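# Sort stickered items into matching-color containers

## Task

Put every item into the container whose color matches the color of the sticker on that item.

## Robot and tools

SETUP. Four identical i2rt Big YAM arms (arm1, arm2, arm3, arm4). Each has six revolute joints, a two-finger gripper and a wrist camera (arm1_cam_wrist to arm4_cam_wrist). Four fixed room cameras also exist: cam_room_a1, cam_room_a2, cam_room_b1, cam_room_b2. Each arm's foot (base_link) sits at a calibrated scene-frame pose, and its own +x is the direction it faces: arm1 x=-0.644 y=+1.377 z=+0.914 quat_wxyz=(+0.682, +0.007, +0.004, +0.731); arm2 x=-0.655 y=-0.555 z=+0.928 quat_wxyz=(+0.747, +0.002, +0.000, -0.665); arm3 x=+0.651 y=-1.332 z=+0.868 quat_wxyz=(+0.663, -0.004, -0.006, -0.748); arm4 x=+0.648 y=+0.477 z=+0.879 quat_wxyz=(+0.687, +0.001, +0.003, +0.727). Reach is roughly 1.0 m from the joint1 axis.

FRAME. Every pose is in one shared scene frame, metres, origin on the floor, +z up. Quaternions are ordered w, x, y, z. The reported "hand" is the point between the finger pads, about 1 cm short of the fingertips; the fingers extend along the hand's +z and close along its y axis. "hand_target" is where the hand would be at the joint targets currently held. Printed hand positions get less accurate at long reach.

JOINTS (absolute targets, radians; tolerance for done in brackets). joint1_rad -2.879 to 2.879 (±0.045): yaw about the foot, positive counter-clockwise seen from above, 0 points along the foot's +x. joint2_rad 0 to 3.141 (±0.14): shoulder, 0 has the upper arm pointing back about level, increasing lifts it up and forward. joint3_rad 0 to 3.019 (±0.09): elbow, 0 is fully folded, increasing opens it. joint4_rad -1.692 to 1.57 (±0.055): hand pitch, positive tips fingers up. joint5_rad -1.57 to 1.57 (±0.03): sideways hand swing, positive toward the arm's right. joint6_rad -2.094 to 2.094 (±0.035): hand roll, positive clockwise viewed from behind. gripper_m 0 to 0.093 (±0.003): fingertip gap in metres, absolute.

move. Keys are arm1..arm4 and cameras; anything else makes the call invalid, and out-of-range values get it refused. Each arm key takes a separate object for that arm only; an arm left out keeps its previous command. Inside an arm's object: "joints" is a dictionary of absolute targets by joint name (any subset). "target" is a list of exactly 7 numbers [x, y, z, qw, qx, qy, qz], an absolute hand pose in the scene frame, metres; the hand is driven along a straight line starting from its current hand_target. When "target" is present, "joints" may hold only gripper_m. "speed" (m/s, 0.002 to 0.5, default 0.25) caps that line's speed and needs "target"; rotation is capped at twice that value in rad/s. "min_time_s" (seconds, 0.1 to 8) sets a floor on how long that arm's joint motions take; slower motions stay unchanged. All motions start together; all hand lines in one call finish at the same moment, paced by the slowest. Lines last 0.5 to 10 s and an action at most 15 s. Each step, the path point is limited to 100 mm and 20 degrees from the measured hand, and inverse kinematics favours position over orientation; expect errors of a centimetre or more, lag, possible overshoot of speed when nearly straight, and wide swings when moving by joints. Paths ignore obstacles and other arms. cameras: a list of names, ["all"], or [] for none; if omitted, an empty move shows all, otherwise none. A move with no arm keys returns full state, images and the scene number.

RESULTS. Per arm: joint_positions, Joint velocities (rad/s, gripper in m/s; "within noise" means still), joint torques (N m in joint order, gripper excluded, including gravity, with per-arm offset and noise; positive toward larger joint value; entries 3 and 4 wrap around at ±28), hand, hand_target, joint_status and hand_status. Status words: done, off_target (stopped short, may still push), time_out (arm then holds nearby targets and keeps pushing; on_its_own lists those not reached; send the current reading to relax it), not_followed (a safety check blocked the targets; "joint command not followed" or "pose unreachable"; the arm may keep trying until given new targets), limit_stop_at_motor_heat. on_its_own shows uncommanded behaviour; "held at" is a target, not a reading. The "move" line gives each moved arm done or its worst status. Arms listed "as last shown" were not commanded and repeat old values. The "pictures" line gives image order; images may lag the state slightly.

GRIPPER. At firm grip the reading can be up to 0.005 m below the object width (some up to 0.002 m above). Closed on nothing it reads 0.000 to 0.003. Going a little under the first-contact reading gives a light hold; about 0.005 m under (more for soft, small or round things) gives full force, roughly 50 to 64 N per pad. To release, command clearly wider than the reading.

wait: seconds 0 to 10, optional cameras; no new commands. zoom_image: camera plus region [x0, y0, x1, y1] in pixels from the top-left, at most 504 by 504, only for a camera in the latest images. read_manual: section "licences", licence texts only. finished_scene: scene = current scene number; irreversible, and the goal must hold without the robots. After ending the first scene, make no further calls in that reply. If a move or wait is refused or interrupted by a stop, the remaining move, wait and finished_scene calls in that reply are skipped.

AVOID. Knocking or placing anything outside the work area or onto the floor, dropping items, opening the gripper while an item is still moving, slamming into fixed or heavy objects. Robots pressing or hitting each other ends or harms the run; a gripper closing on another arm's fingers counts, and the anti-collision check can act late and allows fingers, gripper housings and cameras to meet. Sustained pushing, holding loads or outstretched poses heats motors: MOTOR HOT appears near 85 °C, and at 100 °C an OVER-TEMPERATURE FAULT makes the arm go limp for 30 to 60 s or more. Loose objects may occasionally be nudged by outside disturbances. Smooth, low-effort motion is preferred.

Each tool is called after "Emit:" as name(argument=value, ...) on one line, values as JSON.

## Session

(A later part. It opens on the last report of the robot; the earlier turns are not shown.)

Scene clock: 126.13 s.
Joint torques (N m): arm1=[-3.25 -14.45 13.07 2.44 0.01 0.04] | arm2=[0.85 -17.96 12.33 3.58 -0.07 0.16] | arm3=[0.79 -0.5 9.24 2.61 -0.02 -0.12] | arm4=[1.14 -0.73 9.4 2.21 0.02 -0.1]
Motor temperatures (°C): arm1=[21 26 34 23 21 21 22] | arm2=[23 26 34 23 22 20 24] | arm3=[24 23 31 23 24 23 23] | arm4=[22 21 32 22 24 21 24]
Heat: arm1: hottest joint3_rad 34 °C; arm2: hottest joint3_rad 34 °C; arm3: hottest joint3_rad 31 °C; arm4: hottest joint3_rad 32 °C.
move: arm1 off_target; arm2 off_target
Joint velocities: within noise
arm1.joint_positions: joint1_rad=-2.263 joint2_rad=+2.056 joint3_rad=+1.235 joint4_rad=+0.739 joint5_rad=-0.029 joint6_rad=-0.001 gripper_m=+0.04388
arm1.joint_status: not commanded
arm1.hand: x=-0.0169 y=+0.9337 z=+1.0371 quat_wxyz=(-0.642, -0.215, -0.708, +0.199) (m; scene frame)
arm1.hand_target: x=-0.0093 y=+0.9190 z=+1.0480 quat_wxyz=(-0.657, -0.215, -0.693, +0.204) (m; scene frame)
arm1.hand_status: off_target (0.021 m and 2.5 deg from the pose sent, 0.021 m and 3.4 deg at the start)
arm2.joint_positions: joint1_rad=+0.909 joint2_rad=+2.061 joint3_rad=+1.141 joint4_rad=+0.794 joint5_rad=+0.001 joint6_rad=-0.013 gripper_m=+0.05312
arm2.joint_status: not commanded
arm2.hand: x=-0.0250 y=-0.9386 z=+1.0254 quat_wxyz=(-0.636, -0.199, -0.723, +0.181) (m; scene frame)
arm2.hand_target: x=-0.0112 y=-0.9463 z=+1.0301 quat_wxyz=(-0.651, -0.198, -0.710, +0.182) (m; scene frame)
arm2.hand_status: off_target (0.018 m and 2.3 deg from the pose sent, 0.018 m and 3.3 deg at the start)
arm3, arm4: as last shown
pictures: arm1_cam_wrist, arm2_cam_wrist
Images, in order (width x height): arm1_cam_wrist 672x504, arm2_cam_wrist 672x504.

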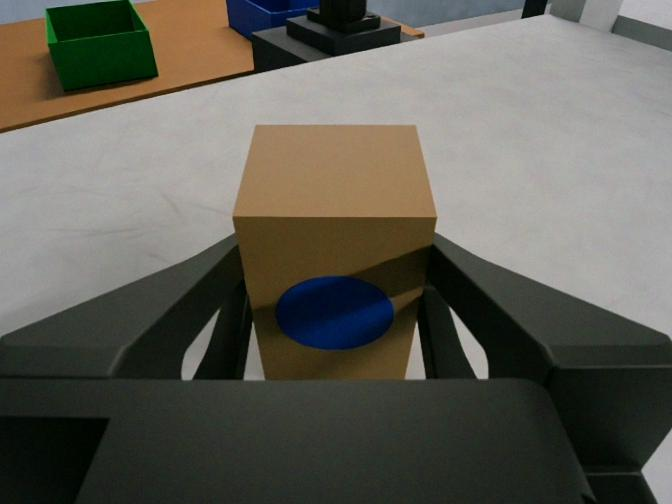

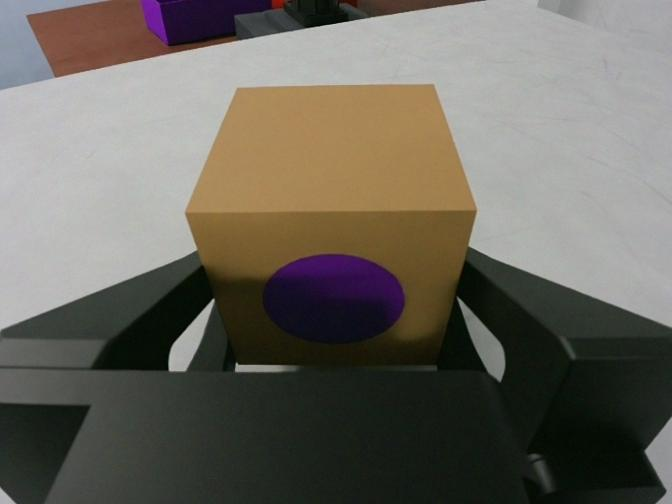

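Emit:
move(arm1={"joints":{"gripper_m":0.085}}, arm2={"joints":{"gripper_m":0.09}})

Emit:
move(arm1={"target":[-0.132,1.003,1.065,-0.657,-0.2155,-0.693,0.2045],"speed":0.15}, arm2={"target":[-0.125,-0.877,1.06,-0.6506,-0.1983,-0.710,0.1817],"speed":0.15}, cameras=["arm1_cam_wrist","arm2_cam_wrist"])

Emit:
move(arm1={"target":[-0.33,1.14,1.25,-0.633,-0.222,-0.715,0.197],"speed":0.3}, arm2={"target":[-0.36,-0.73,1.25,-0.6506,-0.1983,-0.710,0.1817],"speed":0.3}, arm3={"target":[0.107,-1.015,1.085,-0.1727,0.723,-0.195,-0.640],"speed":0.3}, arm4={"target":[0.109,0.86,1.085,-0.201,0.714,-0.227,-0.632],"speed":0.3}, cameras=["arm3_cam_wrist","arm4_cam_wrist"])

Scene clock: 140.47 s.
Joint torques (N m): arm1=[-3.37 -15.74 13.2 2.39 0.03 0.11] | arm2=[0.73 -17.85 12.36 3.48 -0.08 0.16] | arm3=[0.44 -0.62 9.22 2.63 -0.01 -0.13] | arm4=[0.91 -1.08 9.42 2.3 0.03 -0.08]
Motor temperatures (°C): arm1=[21 26 34 23 21 21 22] | arm2=[23 27 35 23 22 20 24] | arm3=[24 23 31 23 24 23 23] | arm4=[22 21 32 22 24 21 24]
Heat: arm1: hottest joint3_rad 34 °C; arm2: hottest joint3_rad 35 °C; arm3: hottest joint3_rad 31 °C; arm4: hottest joint3_rad 32 °C.
move: arm1 done; arm2 done
Joint velocities: within noise
arm1.joint_positions: joint1_rad=-2.263 joint2_rad=+2.065 joint3_rad=+1.235 joint4_rad=+0.739 joint5_rad=-0.029 joint6_rad=-0.001 gripper_m=+0.08496
arm1.joint_status: all done
arm1.hand: x=-0.0170 y=+0.9337 z=+1.0300 quat_wxyz=(-0.639, -0.216, -0.711, +0.197) (m; scene frame)
arm1.hand_target: x=-0.0093 y=+0.9190 z=+1.0479 quat_wxyz=(-0.657, -0.215, -0.693, +0.204) (m; scene frame)
arm1.hand_status: not commanded
arm2.joint_positions: joint1_rad=+0.909 joint2_rad=+2.061 joint3_rad=+1.141 joint4_rad=+0.796 joint5_rad=+0.002 joint6_rad=-0.013 gripper_m=+0.08993
arm2.joint_status: all done
arm2.hand: x=-0.0250 y=-0.9386 z=+1.0259 quat_wxyz=(-0.636, -0.199, -0.723, +0.182) (m; scene frame)
arm2.hand_target: x=-0.0112 y=-0.9463 z=+1.0301 quat_wxyz=(-0.650, -0.198, -0.710, +0.182) (m; scene frame)
arm2.hand_status: not commanded
arm3, arm4: as last shown
pictures: none

Scene clock: 142.03 s.
Joint torques (N m): arm1=[-2.96 -13.16 7.36 2.71 -0.02 0.11] | arm2=[0.85 -17.08 6.56 3.49 -0.02 0.16] | arm3=[0.56 -0.67 9.21 2.61 -0.02 -0.12] | arm4=[1.03 -0.91 9.31 2.24 0.01 -0.07]
Motor temperatures (°C): arm1=[21 26 34 23 21 21 22] | arm2=[23 27 35 23 22 20 24] | arm3=[24 23 31 23 24 23 23] | arm4=[22 21 32 22 24 21 24]
Heat: arm1: hottest joint3_rad 34 °C; arm2: hottest joint3_rad 35 °C; arm3: hottest joint3_rad 31 °C; arm4: hottest joint3_rad 32 °C.
move: arm1 off_target; arm2 done
Joint velocities: within noise
arm1.joint_positions: joint1_rad=-2.272 joint2_rad=+1.805 joint3_rad=+0.810 joint4_rad=+0.914 joint5_rad=-0.039 joint6_rad=-0.001 gripper_m=+0.08496
arm1.joint_status: not commanded
arm1.hand: x=-0.1289 y=+1.0089 z=+1.0474 quat_wxyz=(-0.643, -0.215, -0.708, +0.198) (m; scene frame)
arm1.hand_target: x=-0.1321 y=+1.0032 z=+1.0647 quat_wxyz=(-0.657, -0.215, -0.693, +0.205) (m; scene frame)
arm1.hand_status: off_target (0.019 m and 2.5 deg from the pose sent, 0.139 m and 3.0 deg at the start)
arm2.joint_positions: joint1_rad=+0.909 joint2_rad=+1.820 joint3_rad=+0.785 joint4_rad=+0.926 joint5_rad=+0.002 joint6_rad=-0.012 gripper_m=+0.08994
arm2.joint_status: not commanded
arm2.hand: x=-0.1233 y=-0.8791 z=+1.0534 quat_wxyz=(-0.642, -0.198, -0.718, +0.183) (m; scene frame)
arm2.hand_target: x=-0.1250 y=-0.8770 z=+1.0601 quat_wxyz=(-0.651, -0.198, -0.710, +0.182) (m; scene frame)
arm2.hand_status: done (0.007 m and 1.3 deg from the pose sent, 0.122 m and 2.2 deg at the start)
arm3, arm4: as last shown
pictures: arm1_cam_wrist, arm2_cam_wrist
Images, in order (width x height): arm1_cam_wrist 672x504, arm2_cam_wrist 672x504.

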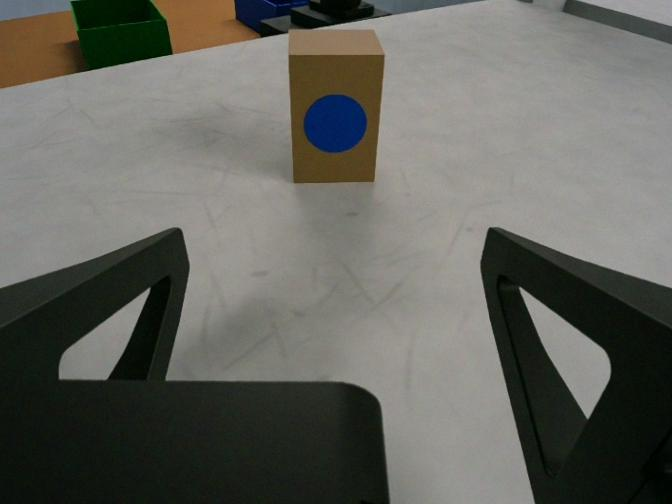

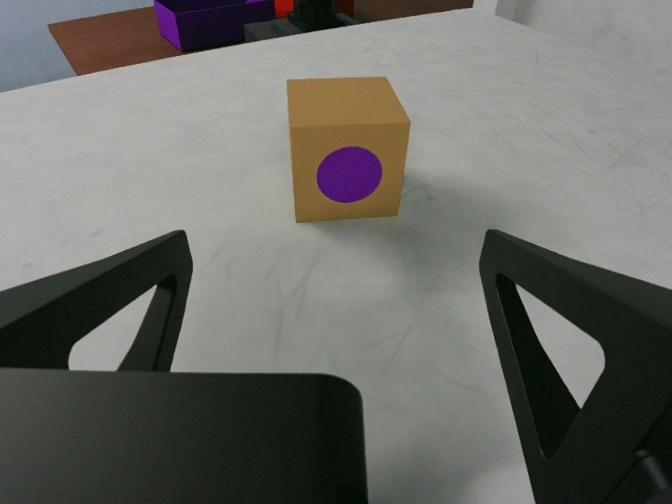

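Scene clock: 144.10 s.
Joint torques (N m): arm1=[-1.9 0.67 13.96 1.46 -0.09 0] | arm2=[1.49 -0.26 13.08 1.96 0.16 0.18] | arm3=[1.44 -14.8 11.04 2.63 0.11 -0.13] | arm4=[1.14 -15.68 9.87 2.32 0.11 -0.07]
Motor temperatures (°C): arm1=[21 26 34 23 21 21 22] | arm2=[23 27 34 23 22 20 24] | arm3=[24 23 31 23 24 23 23] | arm4=[22 21 33 22 24 21 24]
Heat: arm1: hottest joint3_rad 34 °C; arm2: hottest joint3_rad 34 °C; arm3: hottest joint3_rad 31 °C; arm4: hottest joint3_rad 33 °C.
move: arm1 done; arm2 done; arm3 off_target; arm4 off_target
Joint velocities: within noise
arm1.joint_positions: joint1_rad=-2.323 joint2_rad=+0.650 joint3_rad=+0.513 joint4_rad=+0.028 joint5_rad=-0.089 joint6_rad=-0.001 gripper_m=+0.08496
arm1.joint_status: not commanded
arm1.hand: x=-0.3299 y=+1.1446 z=+1.2430 quat_wxyz=(-0.633, -0.220, -0.716, +0.193) (m; scene frame)
arm1.hand_target: x=-0.3301 y=+1.1401 z=+1.2499 quat_wxyz=(-0.633, -0.222, -0.715, +0.197) (m; scene frame)
arm1.hand_status: done (0.008 m and 0.5 deg from the pose sent, 0.314 m and 1.6 deg at the start)
arm2.joint_positions: joint1_rad=+0.930 joint2_rad=+0.458 joint3_rad=+0.408 joint4_rad=-0.024 joint5_rad=+0.027 joint6_rad=-0.012 gripper_m=+0.08994
arm2.joint_status: not commanded
arm2.hand: x=-0.3630 y=-0.7314 z=+1.2498 quat_wxyz=(-0.654, -0.195, -0.706, +0.188) (m; scene frame)
arm2.hand_target: x=-0.3601 y=-0.7300 z=+1.2500 quat_wxyz=(-0.651, -0.198, -0.710, +0.182) (m; scene frame)
arm2.hand_status: done (0.003 m and 1.0 deg from the pose sent, 0.342 m and 1.3 deg at the start)
arm3.joint_positions: joint1_rad=-1.969 joint2_rad=+1.592 joint3_rad=+0.808 joint4_rad=+0.606 joint5_rad=+0.006 joint6_rad=-0.003 gripper_m=+0.09400
arm3.joint_status: not commanded
arm3.hand: x=+0.1197 y=-1.0240 z=+1.0564 quat_wxyz=(+0.163, -0.743, +0.202, +0.617) (m; scene frame)
arm3.hand_target: x=+0.1085 y=-1.0159 z=+1.0853 quat_wxyz=(+0.173, -0.723, +0.195, +0.640) (m; scene frame)
arm3.hand_status: off_target (0.033 m and 3.7 deg from the pose sent, 0.366 m and 5.9 deg at the start)
arm4.joint_positions: joint1_rad=+0.899 joint2_rad=+1.692 joint3_rad=+0.896 joint4_rad=+0.613 joint5_rad=+0.002 joint6_rad=+0.009 gripper_m=+0.09398
arm4.joint_status: not commanded
arm4.hand: x=+0.1212 y=+0.8515 z=+1.0608 quat_wxyz=(-0.190, +0.730, -0.238, -0.612) (m; scene frame)
arm4.hand_target: x=+0.1102 y=+0.8590 z=+1.0852 quat_wxyz=(-0.201, +0.714, -0.227, -0.632) (m; scene frame)
arm4.hand_status: off_target (0.028 m and 3.5 deg from the pose sent, 0.399 m and 6.1 deg at the start)
pictures: arm3_cam_wrist, arm4_cam_wrist
Images, in order (width x height): arm3_cam_wrist 672x504, arm4_cam_wrist 672x504.

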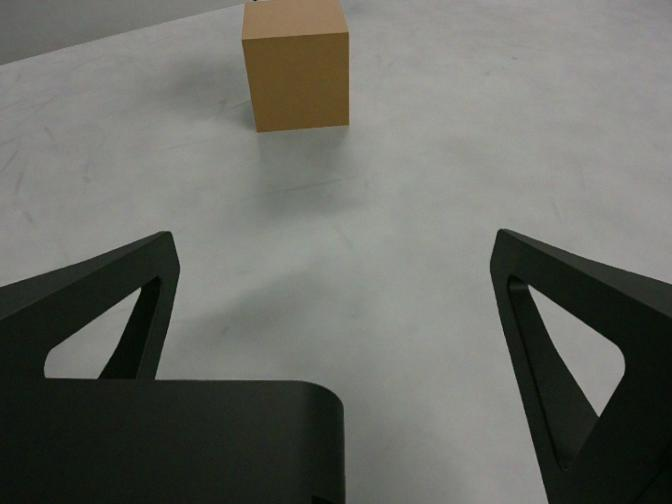

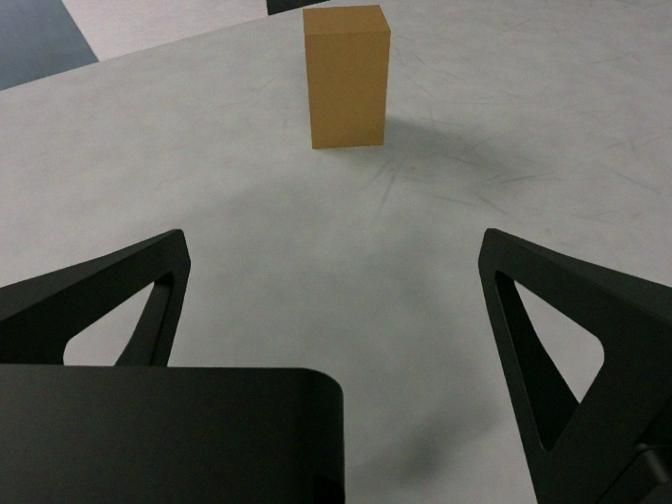

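Emit:
move(arm3={"target":[0.0195,-0.987,1.07,-0.1727,0.723,-0.195,-0.640],"speed":0.15}, arm4={"target":[-0.025,0.969,1.05,-0.201,0.714,-0.227,-0.632],"speed":0.15}, cameras=["arm3_cam_wrist","arm4_cam_wrist"])

Scene clock: 157.40 s.
Joint torques (N m): arm1=[-2.14 0.67 13.81 1.48 -0.04 0.03] | arm2=[1.49 -0.09 13.09 1.95 0.16 0.17] | arm3=[2.49 -17.49 11.6 1.59 0.11 -0.09] | arm4=[0.56 -21.25 11.37 1.18 -0.07 -0.07]
Motor temperatures (°C): arm1=[21 25 35 23 21 21 22] | arm2=[23 26 33 22 22 20 23] | arm3=[24 23 31 23 24 23 23] | arm4=[22 22 33 22 24 21 24]
Heat: arm1: hottest joint3_rad 35 °C; arm2: hottest joint3_rad 33 °C; arm3: hottest joint3_rad 31 °C; arm4: hottest joint3_rad 33 °C.
move: arm3 off_target; arm4 off_target
Joint velocities: within noise
arm1, arm2: as last shown
arm3.joint_positions: joint1_rad=-1.949 joint2_rad=+1.798 joint3_rad=+1.064 joint4_rad=+0.592 joint5_rad=+0.040 joint6_rad=-0.003 gripper_m=+0.09400
arm3.joint_status: not commanded
arm3.hand: x=+0.0376 y=-0.9860 z=+1.0552 quat_wxyz=(+0.173, -0.730, +0.203, +0.629) (m; scene frame)
arm3.hand_target: x=+0.0207 y=-0.9877 z=+1.0701 quat_wxyz=(+0.173, -0.723, +0.195, +0.640) (m; scene frame)
arm3.hand_status: off_target (0.023 m and 1.8 deg from the pose sent, 0.108 m and 3.7 deg at the start)
arm4.joint_positions: joint1_rad=+0.889 joint2_rad=+2.085 joint3_rad=+1.445 joint4_rad=+0.503 joint5_rad=-0.012 joint6_rad=+0.007 gripper_m=+0.09398
arm4.joint_status: not commanded
arm4.hand: x=-0.0166 y=+0.9564 z=+1.0454 quat_wxyz=(-0.194, +0.717, -0.232, -0.629) (m; scene frame)
arm4.hand_target: x=-0.0239 y=+0.9684 z=+1.0500 quat_wxyz=(-0.201, +0.714, -0.227, -0.632) (m; scene frame)
arm4.hand_status: off_target (0.016 m and 1.1 deg from the pose sent, 0.188 m and 3.4 deg at the start)
pictures: arm3_cam_wrist, arm4_cam_wrist
Images, in order (width x height): arm3_cam_wrist 672x504, arm4_cam_wrist 672x504.

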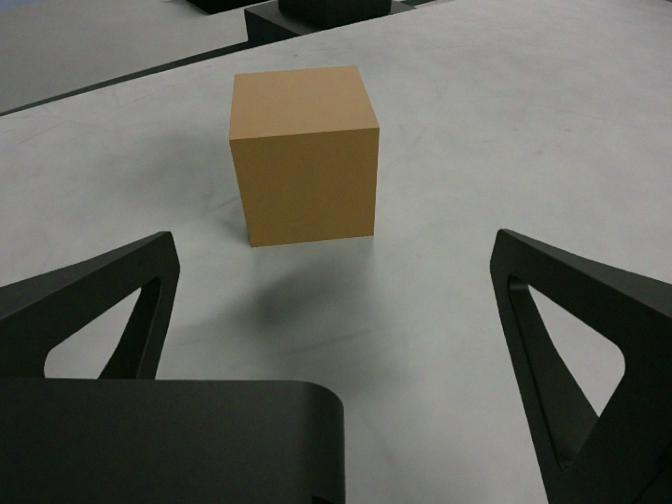

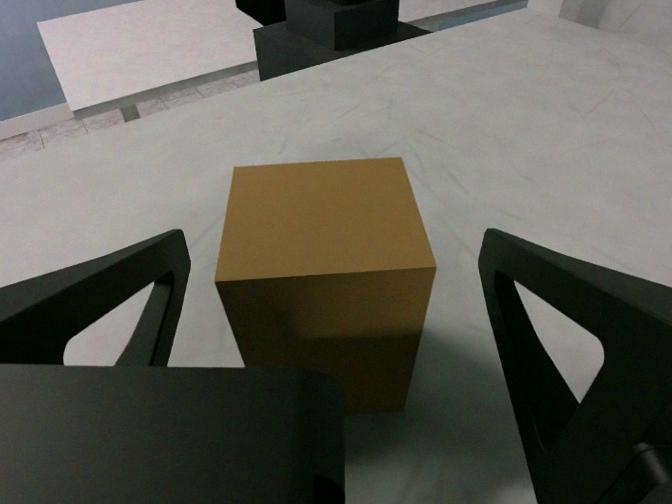

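Emit:
move(arm3={"target":[-0.064,-0.945,1.052,-0.1727,0.723,-0.195,-0.640],"speed":0.12}, arm4={"joints":{"gripper_m":0.033}}, cameras=["arm3_cam_wrist","arm4_cam_wrist"])

Scene clock: 170.33 s.
Joint torques (N m): arm1=[-2.67 0.73 13.85 1.61 -0.09 -0.03] | arm2=[1.49 -0.09 13.07 1.98 0.16 0.17] | arm3=[2.55 -21.3 12.26 1.58 0.11 -0.08] | arm4=[0.62 -21.6 11.37 1.13 0 -0.06]
Motor temperatures (°C): arm1=[21 25 35 23 21 21 22] | arm2=[23 26 33 22 22 20 23] | arm3=[24 24 31 23 24 23 23] | arm4=[22 24 33 22 24 21 24]
Heat: arm1: hottest joint3_rad 35 °C; arm2: hottest joint3_rad 33 °C; arm3: hottest joint3_rad 31 °C; arm4: hottest joint3_rad 33 °C.
move: arm3 off_target; arm4 off_target
Joint velocities: within noise
arm1, arm2: as last shown
arm3.joint_positions: joint1_rad=-1.948 joint2_rad=+2.018 joint3_rad=+1.368 joint4_rad=+0.507 joint5_rad=+0.043 joint6_rad=-0.003 gripper_m=+0.09400
arm3.joint_status: not commanded
arm3.hand: x=-0.0451 y=-0.9419 z=+1.0372 quat_wxyz=(+0.173, -0.731, +0.203, +0.628) (m; scene frame)
arm3.hand_target: x=-0.0625 y=-0.9458 z=+1.0521 quat_wxyz=(+0.173, -0.723, +0.195, +0.640) (m; scene frame)
arm3.hand_status: off_target (0.024 m and 1.8 deg from the pose sent, 0.110 m and 1.8 deg at the start)
arm4.joint_positions: joint1_rad=+0.889 joint2_rad=+2.085 joint3_rad=+1.445 joint4_rad=+0.503 joint5_rad=-0.013 joint6_rad=+0.003 gripper_m=+0.04459
arm4.joint_status: gripper_m off_target (ended at +0.04461, target +0.03300)
arm4.hand: x=-0.0167 y=+0.9563 z=+1.0454 quat_wxyz=(-0.195, +0.717, -0.231, -0.628) (m; scene frame)
arm4.hand_target: x=-0.0239 y=+0.9684 z=+1.0500 quat_wxyz=(-0.201, +0.714, -0.227, -0.632) (m; scene frame)
arm4.hand_status: not commanded
pictures: arm3_cam_wrist, arm4_cam_wrist
Images, in order (width x height): arm3_cam_wrist 672x504, arm4_cam_wrist 672x504.

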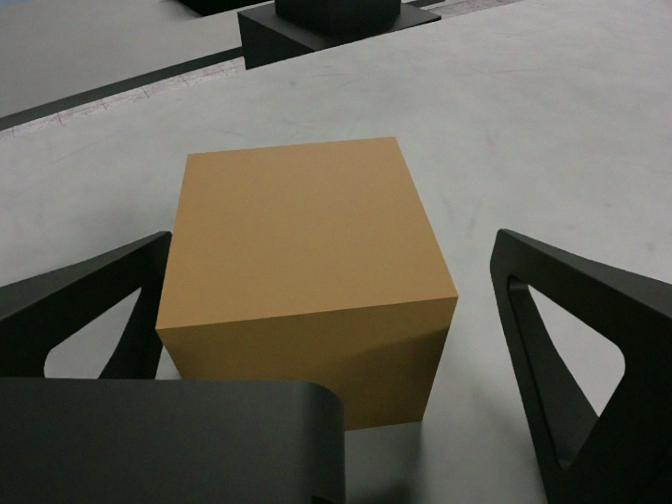

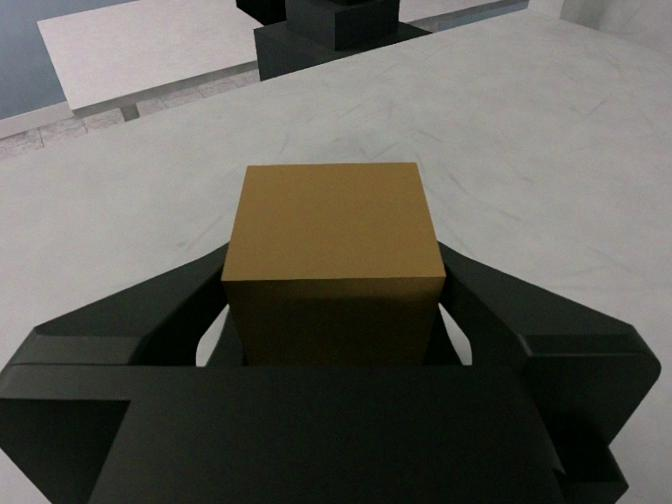

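Emit:
move(arm3={"target":[-0.067,-0.951,1.055,-0.149,0.7297,-0.1685,-0.646],"speed":0.12}, arm4={"target":[0.14,0.85,1.12,-0.201,0.714,-0.227,-0.632],"speed":0.25})

Emit:
move(arm3={"joints":{"gripper_m":0.045}}, arm4={"target":[0.37,0.68,1.24,-0.201,0.714,-0.227,-0.632],"speed":0.3}, cameras=["arm3_cam_wrist"])

Scene clock: 180.03 s.
Joint torques (N m): arm1=[-2.26 1.44 13.78 1.4 -0.07 0.01] | arm2=[1.55 -0.21 13.07 1.96 0.16 0.18] | arm3=[2.02 -21.71 12.31 1.55 -0.11 -0.12] | arm4=[0.09 -14.62 8.12 1.8 -0.05 -0.06]
Motor temperatures (°C): arm1=[21 25 35 23 21 21 22] | arm2=[23 26 33 22 22 20 23] | arm3=[24 25 32 23 24 23 23] | arm4=[22 24 34 22 24 21 25]
Heat: arm1: hottest joint3_rad 35 °C; arm2: hottest joint3_rad 33 °C; arm3: hottest joint3_rad 32 °C; arm4: hottest joint3_rad 34 °C.
move: arm3 off_target; arm4 done
Joint velocities: within noise
arm1, arm2: as last shown
arm3.joint_positions: joint1_rad=-1.948 joint2_rad=+2.018 joint3_rad=+1.368 joint4_rad=+0.501 joint5_rad=-0.034 joint6_rad=-0.008 gripper_m=+0.09400
arm3.joint_status: not commanded
arm3.hand: x=-0.0514 y=-0.9537 z=+1.0358 quat_wxyz=(+0.146, -0.739, +0.177, +0.633) (m; scene frame)
arm3.hand_target: x=-0.0654 y=-0.9517 z=+1.0551 quat_wxyz=(+0.149, -0.730, +0.169, +0.646) (m; scene frame)
arm3.hand_status: off_target (0.025 m and 2.1 deg from the pose sent, 0.029 m and 5.2 deg at the start)
arm4.joint_positions: joint1_rad=+0.887 joint2_rad=+1.563 joint3_rad=+0.880 joint4_rad=+0.546 joint5_rad=-0.015 joint6_rad=+0.002 gripper_m=+0.04459
arm4.joint_status: not commanded
arm4.hand: x=+0.1386 y=+0.8457 z=+1.1153 quat_wxyz=(-0.195, +0.717, -0.230, -0.628) (m; scene frame)
arm4.hand_target: x=+0.1400 y=+0.8500 z=+1.1200 quat_wxyz=(-0.201, +0.714, -0.227, -0.632) (m; scene frame)
arm4.hand_status: done (0.007 m and 0.9 deg from the pose sent, 0.204 m and 1.0 deg at the start)
pictures: none

Scene clock: 181.83 s.
Joint torques (N m): arm1=[-3.14 0.62 13.96 1.55 -0.09 -0.01] | arm2=[1.55 -0.09 13.05 1.95 0.16 0.18] | arm3=[1.9 -21.89 12.36 1.58 -0.08 -0.11] | arm4=[0.73 0.56 10.59 1.26 0.13 -0.05]
Motor temperatures (°C): arm1=[21 25 36 23 21 21 22] | arm2=[23 25 33 22 22 20 23] | arm3=[24 25 32 23 24 23 23] | arm4=[22 24 34 22 24 21 25]
Heat: arm1: hottest joint3_rad 36 °C; arm2: hottest joint3_rad 33 °C; arm3: hottest joint3_rad 32 °C; arm4: hottest joint3_rad 34 °C.
move: arm3 off_target; arm4 done
Joint velocities: within noise
arm1, arm2: as last shown
arm3.joint_positions: joint1_rad=-1.948 joint2_rad=+2.018 joint3_rad=+1.368 joint4_rad=+0.501 joint5_rad=-0.035 joint6_rad=-0.009 gripper_m=+0.05316
arm3.joint_status: gripper_m off_target (ended at +0.05318, target +0.04500)
arm3.hand: x=-0.0514 y=-0.9539 z=+1.0358 quat_wxyz=(+0.146, -0.739, +0.177, +0.633) (m; scene frame)
arm3.hand_target: x=-0.0654 y=-0.9518 z=+1.0552 quat_wxyz=(+0.149, -0.729, +0.168, +0.646) (m; scene frame)
arm3.hand_status: not commanded
arm4.joint_positions: joint1_rad=+0.887 joint2_rad=+0.473 joint3_rad=+0.533 joint4_rad=-0.181 joint5_rad=-0.015 joint6_rad=+0.002 gripper_m=+0.04459
arm4.joint_status: not commanded
arm4.hand: x=+0.3706 y=+0.6783 z=+1.2364 quat_wxyz=(-0.197, +0.712, -0.229, -0.634) (m; scene frame)
arm4.hand_target: x=+0.3700 y=+0.6800 z=+1.2399 quat_wxyz=(-0.201, +0.714, -0.227, -0.632) (m; scene frame)
arm4.hand_status: done (0.004 m and 0.6 deg from the pose sent, 0.311 m and 0.9 deg at the start)
pictures: arm3_cam_wrist
Images, in order (width x height): arm3_cam_wrist 672x504.

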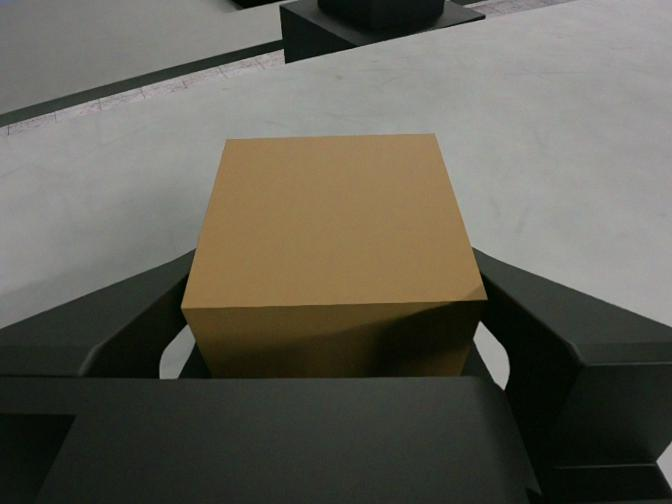

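Emit:
move(arm3={"target":[0.14,-1.045,1.12,-0.149,0.7297,-0.1685,-0.646],"speed":0.25}, arm4={"joints":{"joint1_rad":-1.861,"joint2_rad":0.9,"joint3_rad":1.3,"joint4_rad":-1.45,"joint5_rad":0,"joint6_rad":0},"min_time_s":4})

Emit:
move(arm3={"target":[0.36,-1.17,1.24,-0.149,0.7297,-0.1685,-0.646],"speed":0.3}, arm4={"target":[1.135,0.362,0.9,0.0735,-0.1163,-0.990,-0.0086],"speed":0.3}, cameras=["arm4_cam_wrist","cam_room_a2"])

Scene clock: 196.30 s.
Joint torques (N m): arm1=[-1.79 0.73 13.9 1.39 -0.02 0.01] | arm2=[1.49 -0.03 13.07 1.92 0.15 0.18] | arm3=[0.26 -12.69 8.05 1.76 -0.11 -0.12] | arm4=[0.73 -3.6 12.3 0.43 0.13 0.03]
Motor temperatures (°C): arm1=[21 24 36 23 21 21 22] | arm2=[23 25 34 22 22 20 23] | arm3=[24 26 32 23 24 23 24] | arm4=[22 23 37 22 24 21 26]
Heat: arm1: hottest joint3_rad 36 °C; arm2: hottest joint3_rad 34 °C; arm3: hottest joint3_rad 32 °C; arm4: hottest joint3_rad 37 °C.
move: arm3 done; arm4 done
Joint velocities: within noise
arm1, arm2: as last shown
arm3.joint_positions: joint1_rad=-1.962 joint2_rad=+1.422 joint3_rad=+0.778 joint4_rad=+0.532 joint5_rad=-0.068 joint6_rad=-0.013 gripper_m=+0.05316
arm3.joint_status: not commanded
arm3.hand: x=+0.1358 y=-1.0515 z=+1.1210 quat_wxyz=(+0.143, -0.729, +0.167, +0.648) (m; scene frame)
arm3.hand_target: x=+0.1400 y=-1.0451 z=+1.1200 quat_wxyz=(+0.149, -0.730, +0.169, +0.646) (m; scene frame)
arm3.hand_status: done (0.008 m and 0.7 deg from the pose sent, 0.228 m and 2.1 deg at the start)
arm4.joint_positions: joint1_rad=-1.862 joint2_rad=+0.889 joint3_rad=+1.246 joint4_rad=-1.441 joint5_rad=-0.002 joint6_rad=+0.002 gripper_m=+0.04459
arm4.joint_status: all done
arm4.hand: x=+0.9510 y=+0.4066 z=+1.2596 quat_wxyz=(-0.238, -0.114, -0.964, +0.029) (m; scene frame)
arm4.hand_target: x=+0.9559 y=+0.4053 z=+1.2810 quat_wxyz=(-0.254, -0.112, -0.960, +0.032) (m; scene frame)
arm4.hand_status: not commanded
pictures: none

Scene clock: 198.40 s.
Joint torques (N m): arm1=[-2.84 0.38 13.89 1.37 -0.02 0.05] | arm2=[1.44 -0.26 13.08 1.95 0.16 0.19] | arm3=[0.15 0.73 11.17 1.73 -0.11 -0.13] | arm4=[0.91 -19.02 9.44 -0.49 0.02 0]
Motor temperatures (°C): arm1=[21 24 36 23 21 21 22] | arm2=[23 25 34 22 22 20 23] | arm3=[24 25 32 23 24 23 24] | arm4=[22 23 37 22 24 21 26]
Heat: arm1: hottest joint3_rad 36 °C; arm2: hottest joint3_rad 34 °C; arm3: hottest joint3_rad 32 °C; arm4: hottest joint3_rad 37 °C.
move: arm3 done; arm4 off_target
Joint velocities: within noise
arm1, arm2: as last shown
arm3.joint_positions: joint1_rad=-1.969 joint2_rad=+0.424 joint3_rad=+0.555 joint4_rad=-0.254 joint5_rad=-0.075 joint6_rad=-0.013 gripper_m=+0.05316
arm3.joint_status: not commanded
arm3.hand: x=+0.3586 y=-1.1745 z=+1.2330 quat_wxyz=(+0.142, -0.732, +0.168, +0.645) (m; scene frame)
arm3.hand_target: x=+0.3601 y=-1.1701 z=+1.2398 quat_wxyz=(+0.149, -0.730, +0.169, +0.646) (m; scene frame)
arm3.hand_status: done (0.008 m and 0.9 deg from the pose sent, 0.280 m and 0.7 deg at the start)
arm4.joint_positions: joint1_rad=-1.862 joint2_rad=+1.905 joint3_rad=+1.315 joint4_rad=-1.164 joint5_rad=-0.002 joint6_rad=+0.002 gripper_m=+0.04459
arm4.joint_status: not commanded
arm4.hand: x=+1.1168 y=+0.3653 z=+0.8868 quat_wxyz=(+0.093, -0.118, -0.989, -0.010) (m; scene frame)
arm4.hand_target: x=+1.1343 y=+0.3621 z=+0.9004 quat_wxyz=(+0.073, -0.116, -0.990, -0.009) (m; scene frame)
arm4.hand_status: off_target (0.023 m and 2.3 deg from the pose sent, 0.406 m and 36.2 deg at the start)
pictures: arm4_cam_wrist, cam_room_a2
Images, in order (width x height): arm4_cam_wrist 672x504, cam_room_a2 672x504.

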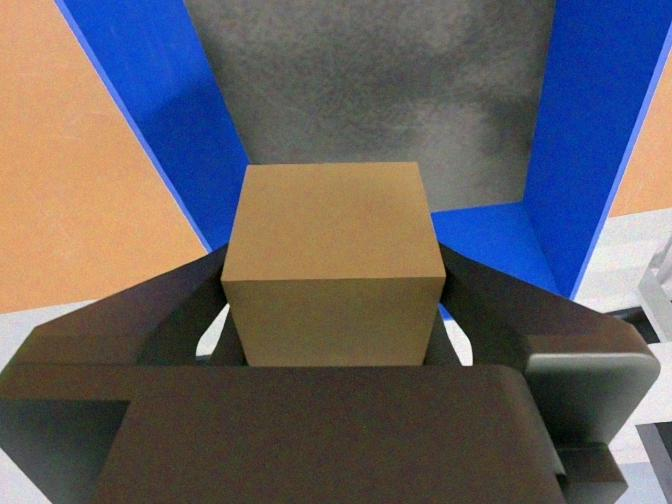

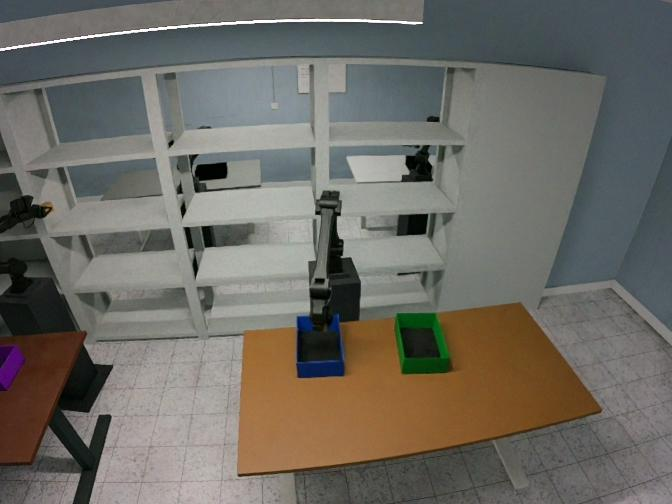

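Emit:
move(arm4={"target":[1.125,0.36,0.775,0.0735,-0.1163,-0.990,-0.0086],"speed":0.2}, arm3={"joints":{"joint1_rad":1.69,"joint2_rad":0.9,"joint3_rad":1.3,"joint4_rad":-1.45,"joint5_rad":0,"joint6_rad":0},"min_time_s":4.5})

Emit:
move(arm4={"target":[1.125,0.36,0.735,0.0735,-0.1163,-0.990,-0.0086],"speed":0.07}, cameras=["arm4_cam_wrist","arm3_cam_wrist"])

Scene clock: 215.77 s.
Joint torques (N m): arm1=[-2.55 0.67 14.06 1.4 -0.04 0] | arm2=[1.44 -0.09 13.11 1.95 0.16 0.18] | arm3=[1.9 -3.72 13.87 0.69 0.13 0.02] | arm4=[0.38 -19.14 5.86 0.05 0.03 -0.04]
Motor temperatures (°C): arm1=[21 24 36 23 21 21 21] | arm2=[23 25 34 22 22 20 23] | arm3=[24 25 33 23 24 23 24] | arm4=[22 24 37 22 24 21 26]
Heat: arm1: hottest joint3_rad 36 °C; arm2: hottest joint3_rad 34 °C; arm3: hottest joint3_rad 33 °C; arm4: hottest joint3_rad 37 °C.
move: arm3 done; arm4 done
Joint velocities: within noise
arm1, arm2: as last shown
arm3.joint_positions: joint1_rad=+1.682 joint2_rad=+0.894 joint3_rad=+1.241 joint4_rad=-1.445 joint5_rad=-0.003 joint6_rad=-0.008 gripper_m=+0.05317
arm3.joint_status: all done
arm3.hand: x=+0.9603 y=-1.3294 z=+1.2455 quat_wxyz=(-0.235, +0.001, -0.972, +0.007) (m; scene frame)
arm3.hand_target: x=+0.9654 y=-1.3270 z=+1.2710 quat_wxyz=(-0.258, +0.001, -0.966, +0.007) (m; scene frame)
arm3.hand_status: not commanded
arm4.joint_positions: joint1_rad=-1.862 joint2_rad=+2.090 joint3_rad=+1.256 joint4_rad=-0.895 joint5_rad=-0.002 joint6_rad=+0.002 gripper_m=+0.04459
arm4.joint_status: not commanded
arm4.hand: x=+1.1203 y=+0.3639 z=+0.7752 quat_wxyz=(+0.080, -0.118, -0.990, -0.008) (m; scene frame)
arm4.hand_target: x=+1.1250 y=+0.3599 z=+0.7751 quat_wxyz=(+0.073, -0.116, -0.990, -0.009) (m; scene frame)
arm4.hand_status: done (0.006 m and 0.8 deg from the pose sent, 0.112 m and 2.3 deg at the start)
pictures: none

Scene clock: 216.87 s.
Joint torques (N m): arm1=[-2.26 0.73 14 1.61 -0.06 0.01] | arm2=[1.55 -0.21 13.07 1.94 0.16 0.18] | arm3=[1.9 -3.55 13.89 0.72 0.14 0.02] | arm4=[0.79 -18.49 5.49 0.13 0.03 -0.04]
Motor temperatures (°C): arm1=[21 24 36 23 21 21 21] | arm2=[23 25 34 22 22 20 23] | arm3=[24 25 33 23 24 23 24] | arm4=[22 24 36 22 24 21 26]
Heat: arm1: hottest joint3_rad 36 °C; arm2: hottest joint3_rad 34 °C; arm3: hottest joint3_rad 33 °C; arm4: hottest joint3_rad 36 °C.
move: arm4 done
Joint velocities: within noise
arm1.joint_positions: joint1_rad=-2.323 joint2_rad=+0.650 joint3_rad=+0.513 joint4_rad=+0.028 joint5_rad=-0.089 joint6_rad=-0.001 gripper_m=+0.08496
arm1.joint_status: not commanded
arm1.hand: x=-0.3299 y=+1.1446 z=+1.2430 quat_wxyz=(-0.633, -0.220, -0.716, +0.193) (m; scene frame)
arm1.hand_target: x=-0.3301 y=+1.1401 z=+1.2499 quat_wxyz=(-0.633, -0.222, -0.715, +0.197) (m; scene frame)
arm1.hand_status: not commanded
arm2.joint_positions: joint1_rad=+0.930 joint2_rad=+0.458 joint3_rad=+0.408 joint4_rad=-0.024 joint5_rad=+0.027 joint6_rad=-0.012 gripper_m=+0.08994
arm2.joint_status: not commanded
arm2.hand: x=-0.3630 y=-0.7314 z=+1.2498 quat_wxyz=(-0.654, -0.195, -0.706, +0.188) (m; scene frame)
arm2.hand_target: x=-0.3601 y=-0.7300 z=+1.2500 quat_wxyz=(-0.651, -0.198, -0.710, +0.182) (m; scene frame)
arm2.hand_status: not commanded
arm3: as last shown
arm4.joint_positions: joint1_rad=-1.862 joint2_rad=+2.156 joint3_rad=+1.256 joint4_rad=-0.818 joint5_rad=-0.002 joint6_rad=+0.002 gripper_m=+0.04459
arm4.joint_status: not commanded
arm4.hand: x=+1.1223 y=+0.3633 z=+0.7416 quat_wxyz=(+0.075, -0.118, -0.990, -0.008) (m; scene frame)
arm4.hand_target: x=+1.1249 y=+0.3599 z=+0.7351 quat_wxyz=(+0.074, -0.116, -0.990, -0.009) (m; scene frame)
arm4.hand_status: done (0.008 m and 0.3 deg from the pose sent, 0.041 m and 0.8 deg at the start)
pictures: arm3_cam_wrist, arm4_cam_wrist
Images, in order (width x height): arm3_cam_wrist 672x504, arm4_cam_wrist 672x504.

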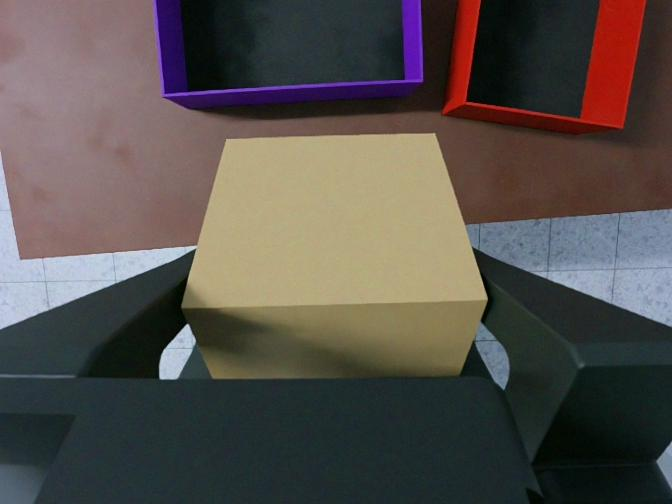

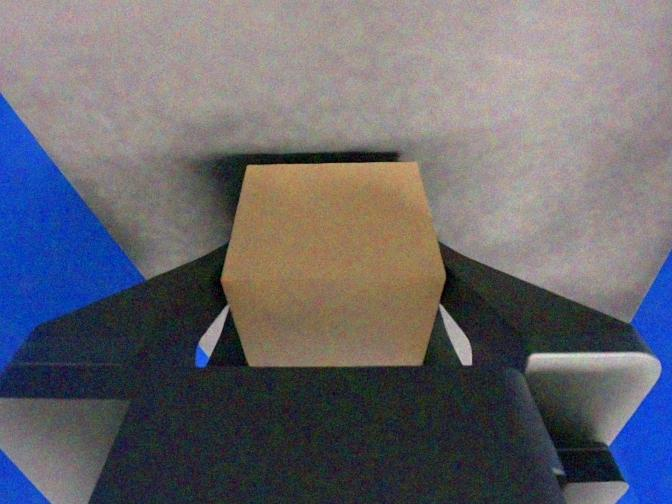

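Emit:
move(arm4={"target":[1.125,0.36,0.717,0.0735,-0.1163,-0.990,-0.0086],"speed":0.05}, arm3={"target":[1.205,-1.277,0.9,0.083,0.0504,-0.995,0.0042],"speed":0.3}, cameras=["arm4_cam_wrist","arm3_cam_wrist"])

Scene clock: 227.03 s.
Joint torques (N m): arm1=[-2.78 0.56 13.9 1.5 -0.08 -0.01] | arm2=[1.49 -0.15 13.05 1.95 0.16 0.18] | arm3=[1.96 -23 10.91 -0.96 -0.06 -0.11] | arm4=[0.21 -17.03 5.68 0.43 0.07 -0.06]
Motor temperatures (°C): arm1=[21 24 36 23 21 21 21] | arm2=[23 25 34 22 22 20 23] | arm3=[24 24 34 23 24 23 24] | arm4=[22 24 35 22 24 21 26]
Heat: arm1: hottest joint3_rad 36 °C; arm2: hottest joint3_rad 34 °C; arm3: hottest joint3_rad 34 °C; arm4: hottest joint3_rad 35 °C.
move: arm3 off_target; arm4 off_target
Joint velocities: within noise
arm1, arm2: as last shown
arm3.joint_positions: joint1_rad=+1.773 joint2_rad=+2.048 joint3_rad=+1.547 joint4_rad=-1.288 joint5_rad=-0.010 joint6_rad=-0.001 gripper_m=+0.05317
arm3.joint_status: not commanded
arm3.hand: x=+1.1862 y=-1.2863 z=+0.8774 quat_wxyz=(+0.109, +0.040, -0.993, +0.006) (m; scene frame)
arm3.hand_target: x=+1.2039 y=-1.2771 z=+0.9004 quat_wxyz=(+0.083, +0.050, -0.995, +0.004) (m; scene frame)
arm3.hand_status: off_target (0.031 m and 3.2 deg from the pose sent, 0.427 m and 37.2 deg at the start)
arm4.joint_positions: joint1_rad=-1.862 joint2_rad=+2.172 joint3_rad=+1.256 joint4_rad=-0.792 joint5_rad=-0.002 joint6_rad=+0.002 gripper_m=+0.04459
arm4.joint_status: not commanded
arm4.hand: x=+1.1244 y=+0.3628 z=+0.7329 quat_wxyz=(+0.070, -0.118, -0.991, -0.007) (m; scene frame)
arm4.hand_target: x=+1.1246 y=+0.3600 z=+0.7175 quat_wxyz=(+0.073, -0.116, -0.990, -0.009) (m; scene frame)
arm4.hand_status: off_target (0.016 m and 0.5 deg from the pose sent, 0.025 m and 0.3 deg at the start)
pictures: arm3_cam_wrist, arm4_cam_wrist
Images, in order (width x height): arm3_cam_wrist 672x504, arm4_cam_wrist 672x504.

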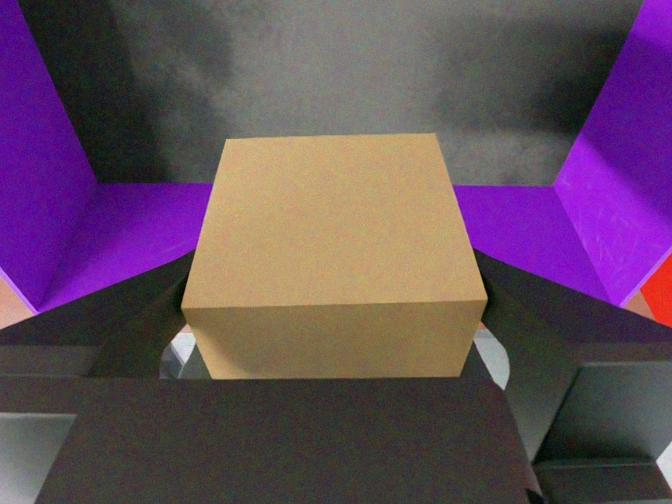

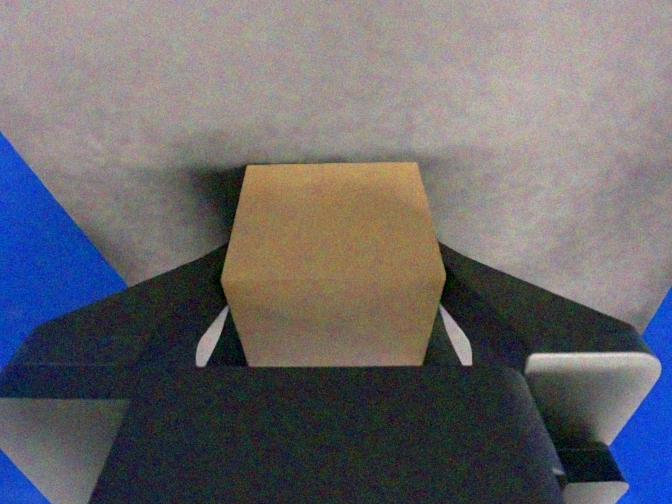

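Emit:
move(arm4={"joints":{"gripper_m":0.085}}, arm3={"target":[1.19,-1.28,0.775,0.083,0.0504,-0.995,0.0042],"speed":0.2})

Emit:
move(arm3={"target":[1.19,-1.28,0.737,0.083,0.0504,-0.995,0.0042],"speed":0.06}, arm4={"target":[1.12,0.36,0.95,0.0735,-0.1163,-0.990,-0.0086],"speed":0.2}, cameras=["arm3_cam_wrist","arm4_cam_wrist"])

Scene clock: 235.10 s.
Joint torques (N m): arm1=[-2.2 0.5 13.89 1.46 -0.1 0] | arm2=[1.55 -0.21 13.05 1.96 0.16 0.18] | arm3=[1.9 -22.77 6.32 -0.18 -0.06 -0.12] | arm4=[0.26 -16.97 5.65 0.23 0.09 -0.04]
Motor temperatures (°C): arm1=[21 24 37 23 21 21 21] | arm2=[23 25 34 22 22 20 23] | arm3=[24 25 33 23 24 23 24] | arm4=[22 24 34 22 24 21 26]
Heat: arm1: hottest joint3_rad 37 °C; arm2: hottest joint3_rad 34 °C; arm3: hottest joint3_rad 33 °C; arm4: hottest joint3_rad 34 °C.
move: arm3 off_target; arm4 done
Joint velocities: within noise
arm1, arm2: as last shown
arm3.joint_positions: joint1_rad=+1.773 joint2_rad=+2.190 joint3_rad=+1.461 joint4_rad=-1.029 joint5_rad=-0.010 joint6_rad=-0.001 gripper_m=+0.05317
arm3.joint_status: not commanded
arm3.hand: x=+1.1849 y=-1.2879 z=+0.7691 quat_wxyz=(+0.093, +0.040, -0.995, +0.006) (m; scene frame)
arm3.hand_target: x=+1.1899 y=-1.2801 z=+0.7751 quat_wxyz=(+0.083, +0.050, -0.995, +0.004) (m; scene frame)
arm3.hand_status: off_target (0.011 m and 1.6 deg from the pose sent, 0.103 m and 3.2 deg at the start)
arm4.joint_positions: joint1_rad=-1.862 joint2_rad=+2.173 joint3_rad=+1.256 joint4_rad=-0.789 joint5_rad=-0.003 joint6_rad=+0.002 gripper_m=+0.08489
arm4.joint_status: all done
arm4.hand: x=+1.1248 y=+0.3628 z=+0.7325 quat_wxyz=(+0.069, -0.118, -0.991, -0.007) (m; scene frame)
arm4.hand_target: x=+1.1245 y=+0.3601 z=+0.7174 quat_wxyz=(+0.073, -0.116, -0.990, -0.009) (m; scene frame)
arm4.hand_status: not commanded
pictures: none

Scene clock: 236.97 s.
Joint torques (N m): arm1=[-2.73 0.62 13.7 1.5 -0.02 0.02] | arm2=[1.49 -0.15 13.08 1.96 0.17 0.19] | arm3=[1.96 -19.08 6.16 -0.35 -0.04 -0.11] | arm4=[-0.09 -17.73 9.28 -0.65 0.08 -0.06]
Motor temperatures (°C): arm1=[21 24 37 23 21 21 21] | arm2=[23 25 34 22 22 20 23] | arm3=[24 25 33 23 24 23 24] | arm4=[22 24 34 22 24 21 26]
Heat: arm1: hottest joint3_rad 37 °C; arm2: hottest joint3_rad 34 °C; arm3: hottest joint3_rad 33 °C; arm4: hottest joint3_rad 34 °C.
move: arm3 off_target; arm4 off_target
Joint velocities: within noise
arm1, arm2: as last shown
arm3.joint_positions: joint1_rad=+1.773 joint2_rad=+2.212 joint3_rad=+1.461 joint4_rad=-0.953 joint5_rad=-0.011 joint6_rad=-0.001 gripper_m=+0.05317
arm3.joint_status: not commanded
arm3.hand: x=+1.1982 y=-1.2870 z=+0.7545 quat_wxyz=(+0.066, +0.041, -0.997, +0.004) (m; scene frame)
arm3.hand_target: x=+1.1896 y=-1.2803 z=+0.7375 quat_wxyz=(+0.083, +0.050, -0.995, +0.004) (m; scene frame)
arm3.hand_status: off_target (0.021 m and 2.2 deg from the pose sent, 0.033 m and 1.6 deg at the start)
arm4.joint_positions: joint1_rad=-1.864 joint2_rad=+1.807 joint3_rad=+1.330 joint4_rad=-1.259 joint5_rad=-0.003 joint6_rad=+0.002 gripper_m=+0.08491
arm4.joint_status: not commanded
arm4.hand: x=+1.1100 y=+0.3663 z=+0.9401 quat_wxyz=(+0.084, -0.119, -0.989, -0.009) (m; scene frame)
arm4.hand_target: x=+1.1196 y=+0.3601 z=+0.9500 quat_wxyz=(+0.073, -0.117, -0.990, -0.008) (m; scene frame)
arm4.hand_status: off_target (0.015 m and 1.2 deg from the pose sent, 0.218 m and 0.6 deg at the start)
pictures: arm3_cam_wrist, arm4_cam_wrist
Images, in order (width x height): arm3_cam_wrist 672x504, arm4_cam_wrist 672x504.

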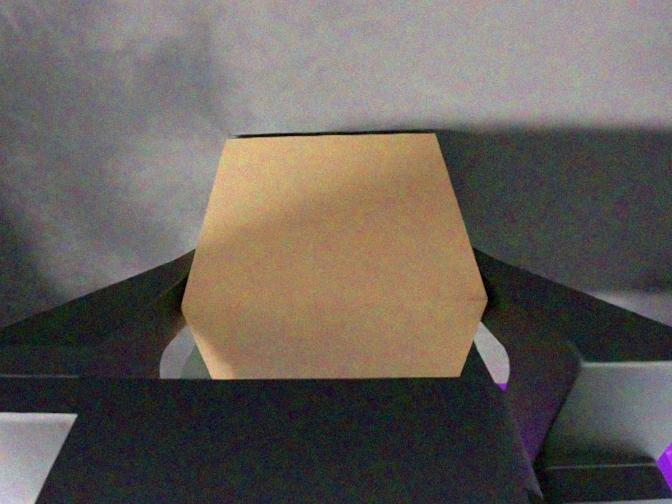

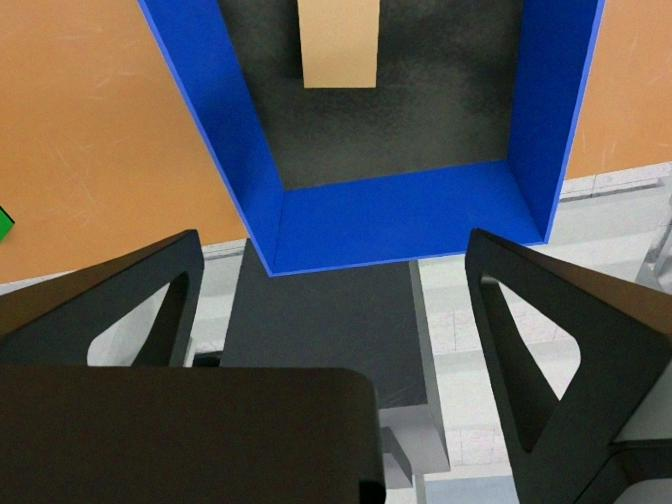

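Emit:
move(arm3={"target":[1.185,-1.28,0.722,0.083,0.0504,-0.995,0.0042],"speed":0.05}, cameras=["arm3_cam_wrist"])

Scene clock: 240.73 s.
Joint torques (N m): arm1=[-2.73 0.85 13.89 1.35 -0.03 -0.03] | arm2=[1.49 -0.09 13.09 1.95 0.16 0.18] | arm3=[2.08 -17.79 4.53 0.49 -0.04 -0.11] | arm4=[-0.09 -17.26 9.39 -0.64 0.09 -0.1]
Motor temperatures (°C): arm1=[21 24 37 23 21 21 21] | arm2=[23 25 34 22 22 20 23] | arm3=[24 25 32 23 24 23 24] | arm4=[22 25 34 22 24 21 26]
Heat: arm1: hottest joint3_rad 37 °C; arm2: hottest joint3_rad 34 °C; arm3: hottest joint3_rad 32 °C; arm4: hottest joint3_rad 34 °C.
move: arm3 off_target
Joint velocities: within noise
arm1, arm2, arm4: as last shown
arm3.joint_positions: joint1_rad=+1.773 joint2_rad=+2.214 joint3_rad=+1.461 joint4_rad=-0.939 joint5_rad=-0.011 joint6_rad=-0.001 gripper_m=+0.05317
arm3.joint_status: not commanded
arm3.hand: x=+1.2012 y=-1.2867 z=+0.7529 quat_wxyz=(+0.060, +0.041, -0.997, +0.004) (m; scene frame)
arm3.hand_target: x=+1.1839 y=-1.2806 z=+0.7236 quat_wxyz=(+0.083, +0.050, -0.995, +0.004) (m; scene frame)
arm3.hand_status: off_target (0.035 m and 2.8 deg from the pose sent, 0.036 m and 2.2 deg at the start)
pictures: arm3_cam_wrist
Images, in order (width x height): arm3_cam_wrist 672x504.

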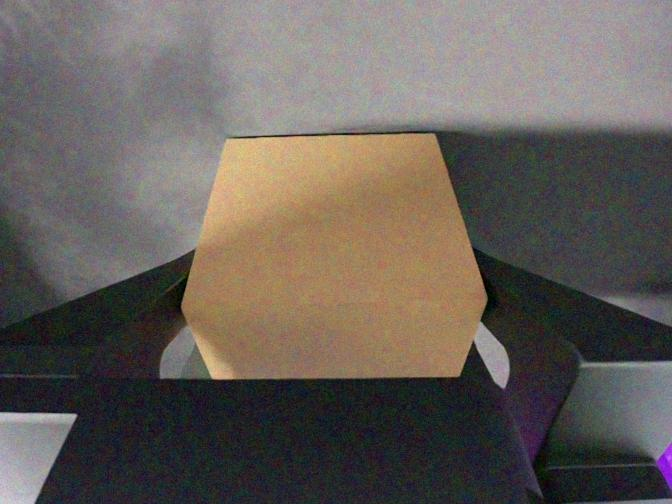

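Contact. Release.

Emit:
move(arm3={"joints":{"gripper_m":0.09}})

Emit:
move(arm3={"target":[1.185,-1.28,0.95,0.083,0.0504,-0.995,0.0042],"speed":0.2}, cameras=["arm3_cam_wrist","cam_room_a1","cam_room_a2"])

Scene clock: 243.73 s.
Joint torques (N m): arm1=[-2.49 1.14 13.89 1.51 -0.08 -0.02] | arm2=[1.55 -0.21 13.11 1.96 0.16 0.18] | arm3=[1.96 -18.61 4.67 -0.35 -0.02 -0.1] | arm4=[-0.09 -17.67 9.29 -0.69 0.09 -0.08]
Motor temperatures (°C): arm1=[21 24 37 23 21 21 21] | arm2=[23 25 34 22 22 20 23] | arm3=[24 25 32 23 24 23 24] | arm4=[22 25 35 22 24 21 26]
Heat: arm1: hottest joint3_rad 37 °C; arm2: hottest joint3_rad 34 °C; arm3: hottest joint3_rad 32 °C; arm4: hottest joint3_rad 35 °C.
move: arm3 done
Joint velocities: within noise
arm1, arm2, arm4: as last shown
arm3.joint_positions: joint1_rad=+1.773 joint2_rad=+2.221 joint3_rad=+1.460 joint4_rad=-0.918 joint5_rad=-0.011 joint6_rad=-0.001 gripper_m=+0.08996
arm3.joint_status: all done
arm3.hand: x=+1.2038 y=-1.2865 z=+0.7482 quat_wxyz=(+0.054, +0.041, -0.998, +0.003) (m; scene frame)
arm3.hand_target: x=+1.1839 y=-1.2806 z=+0.7235 quat_wxyz=(+0.083, +0.050, -0.995, +0.004) (m; scene frame)
arm3.hand_status: not commanded
pictures: none

Scene clock: 245.57 s.
Joint torques (N m): arm1=[-2.02 0.91 13.97 1.33 -0.01 -0.04] | arm2=[1.49 -0.26 13.08 1.96 0.16 0.17] | arm3=[1.61 -20.48 10.71 -0.81 0 -0.12] | arm4=[0.26 -17.61 9.25 -0.66 0.09 -0.09]
Motor temperatures (°C): arm1=[21 24 37 23 21 21 21] | arm2=[23 25 34 22 22 20 23] | arm3=[24 25 32 23 24 23 24] | arm4=[22 25 35 22 24 21 26]
Heat: arm1: hottest joint3_rad 37 °C; arm2: hottest joint3_rad 34 °C; arm3: hottest joint3_rad 32 °C; arm4: hottest joint3_rad 35 °C.
move: arm3 off_target
Joint velocities: within noise
arm1, arm2, arm4: as last shown
arm3.joint_positions: joint1_rad=+1.773 joint2_rad=+1.932 joint3_rad=+1.537 joint4_rad=-1.371 joint5_rad=-0.011 joint6_rad=-0.004 gripper_m=+0.08996
arm3.joint_status: not commanded
arm3.hand: x=+1.1727 y=-1.2864 z=+0.9383 quat_wxyz=(+0.097, +0.041, -0.994, +0.005) (m; scene frame)
arm3.hand_target: x=+1.1845 y=-1.2801 z=+0.9501 quat_wxyz=(+0.083, +0.050, -0.995, +0.004) (m; scene frame)
arm3.hand_status: off_target (0.018 m and 1.9 deg from the pose sent, 0.203 m and 3.5 deg at the start)
pictures: arm3_cam_wrist, cam_room_a1, cam_room_a2
Images, in order (width x height): arm3_cam_wrist 672x504, cam_room_a1 672x504, cam_room_a2 672x504.

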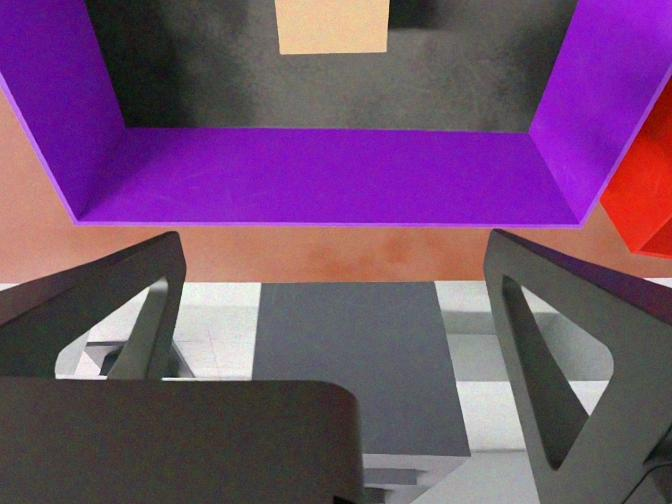

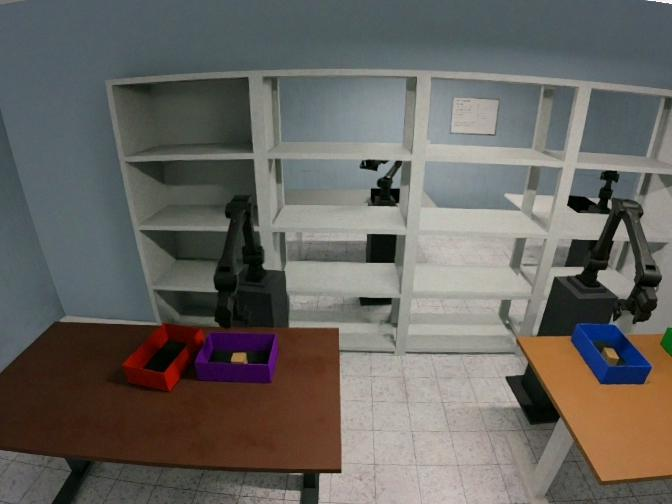

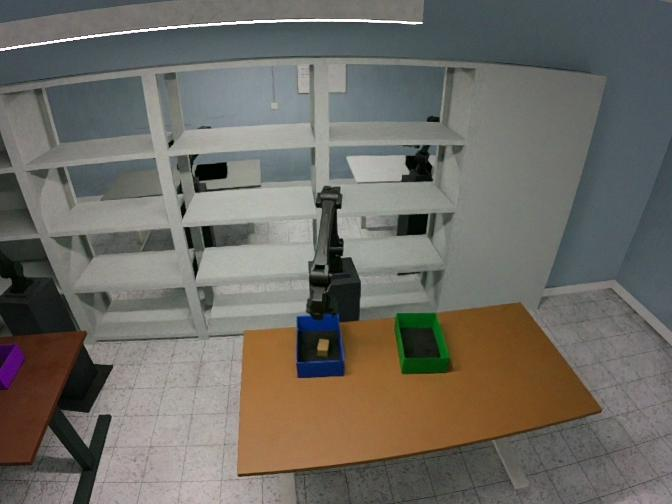

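Emit:
finished_scene(scene=2)

The scene is finished: the task was done.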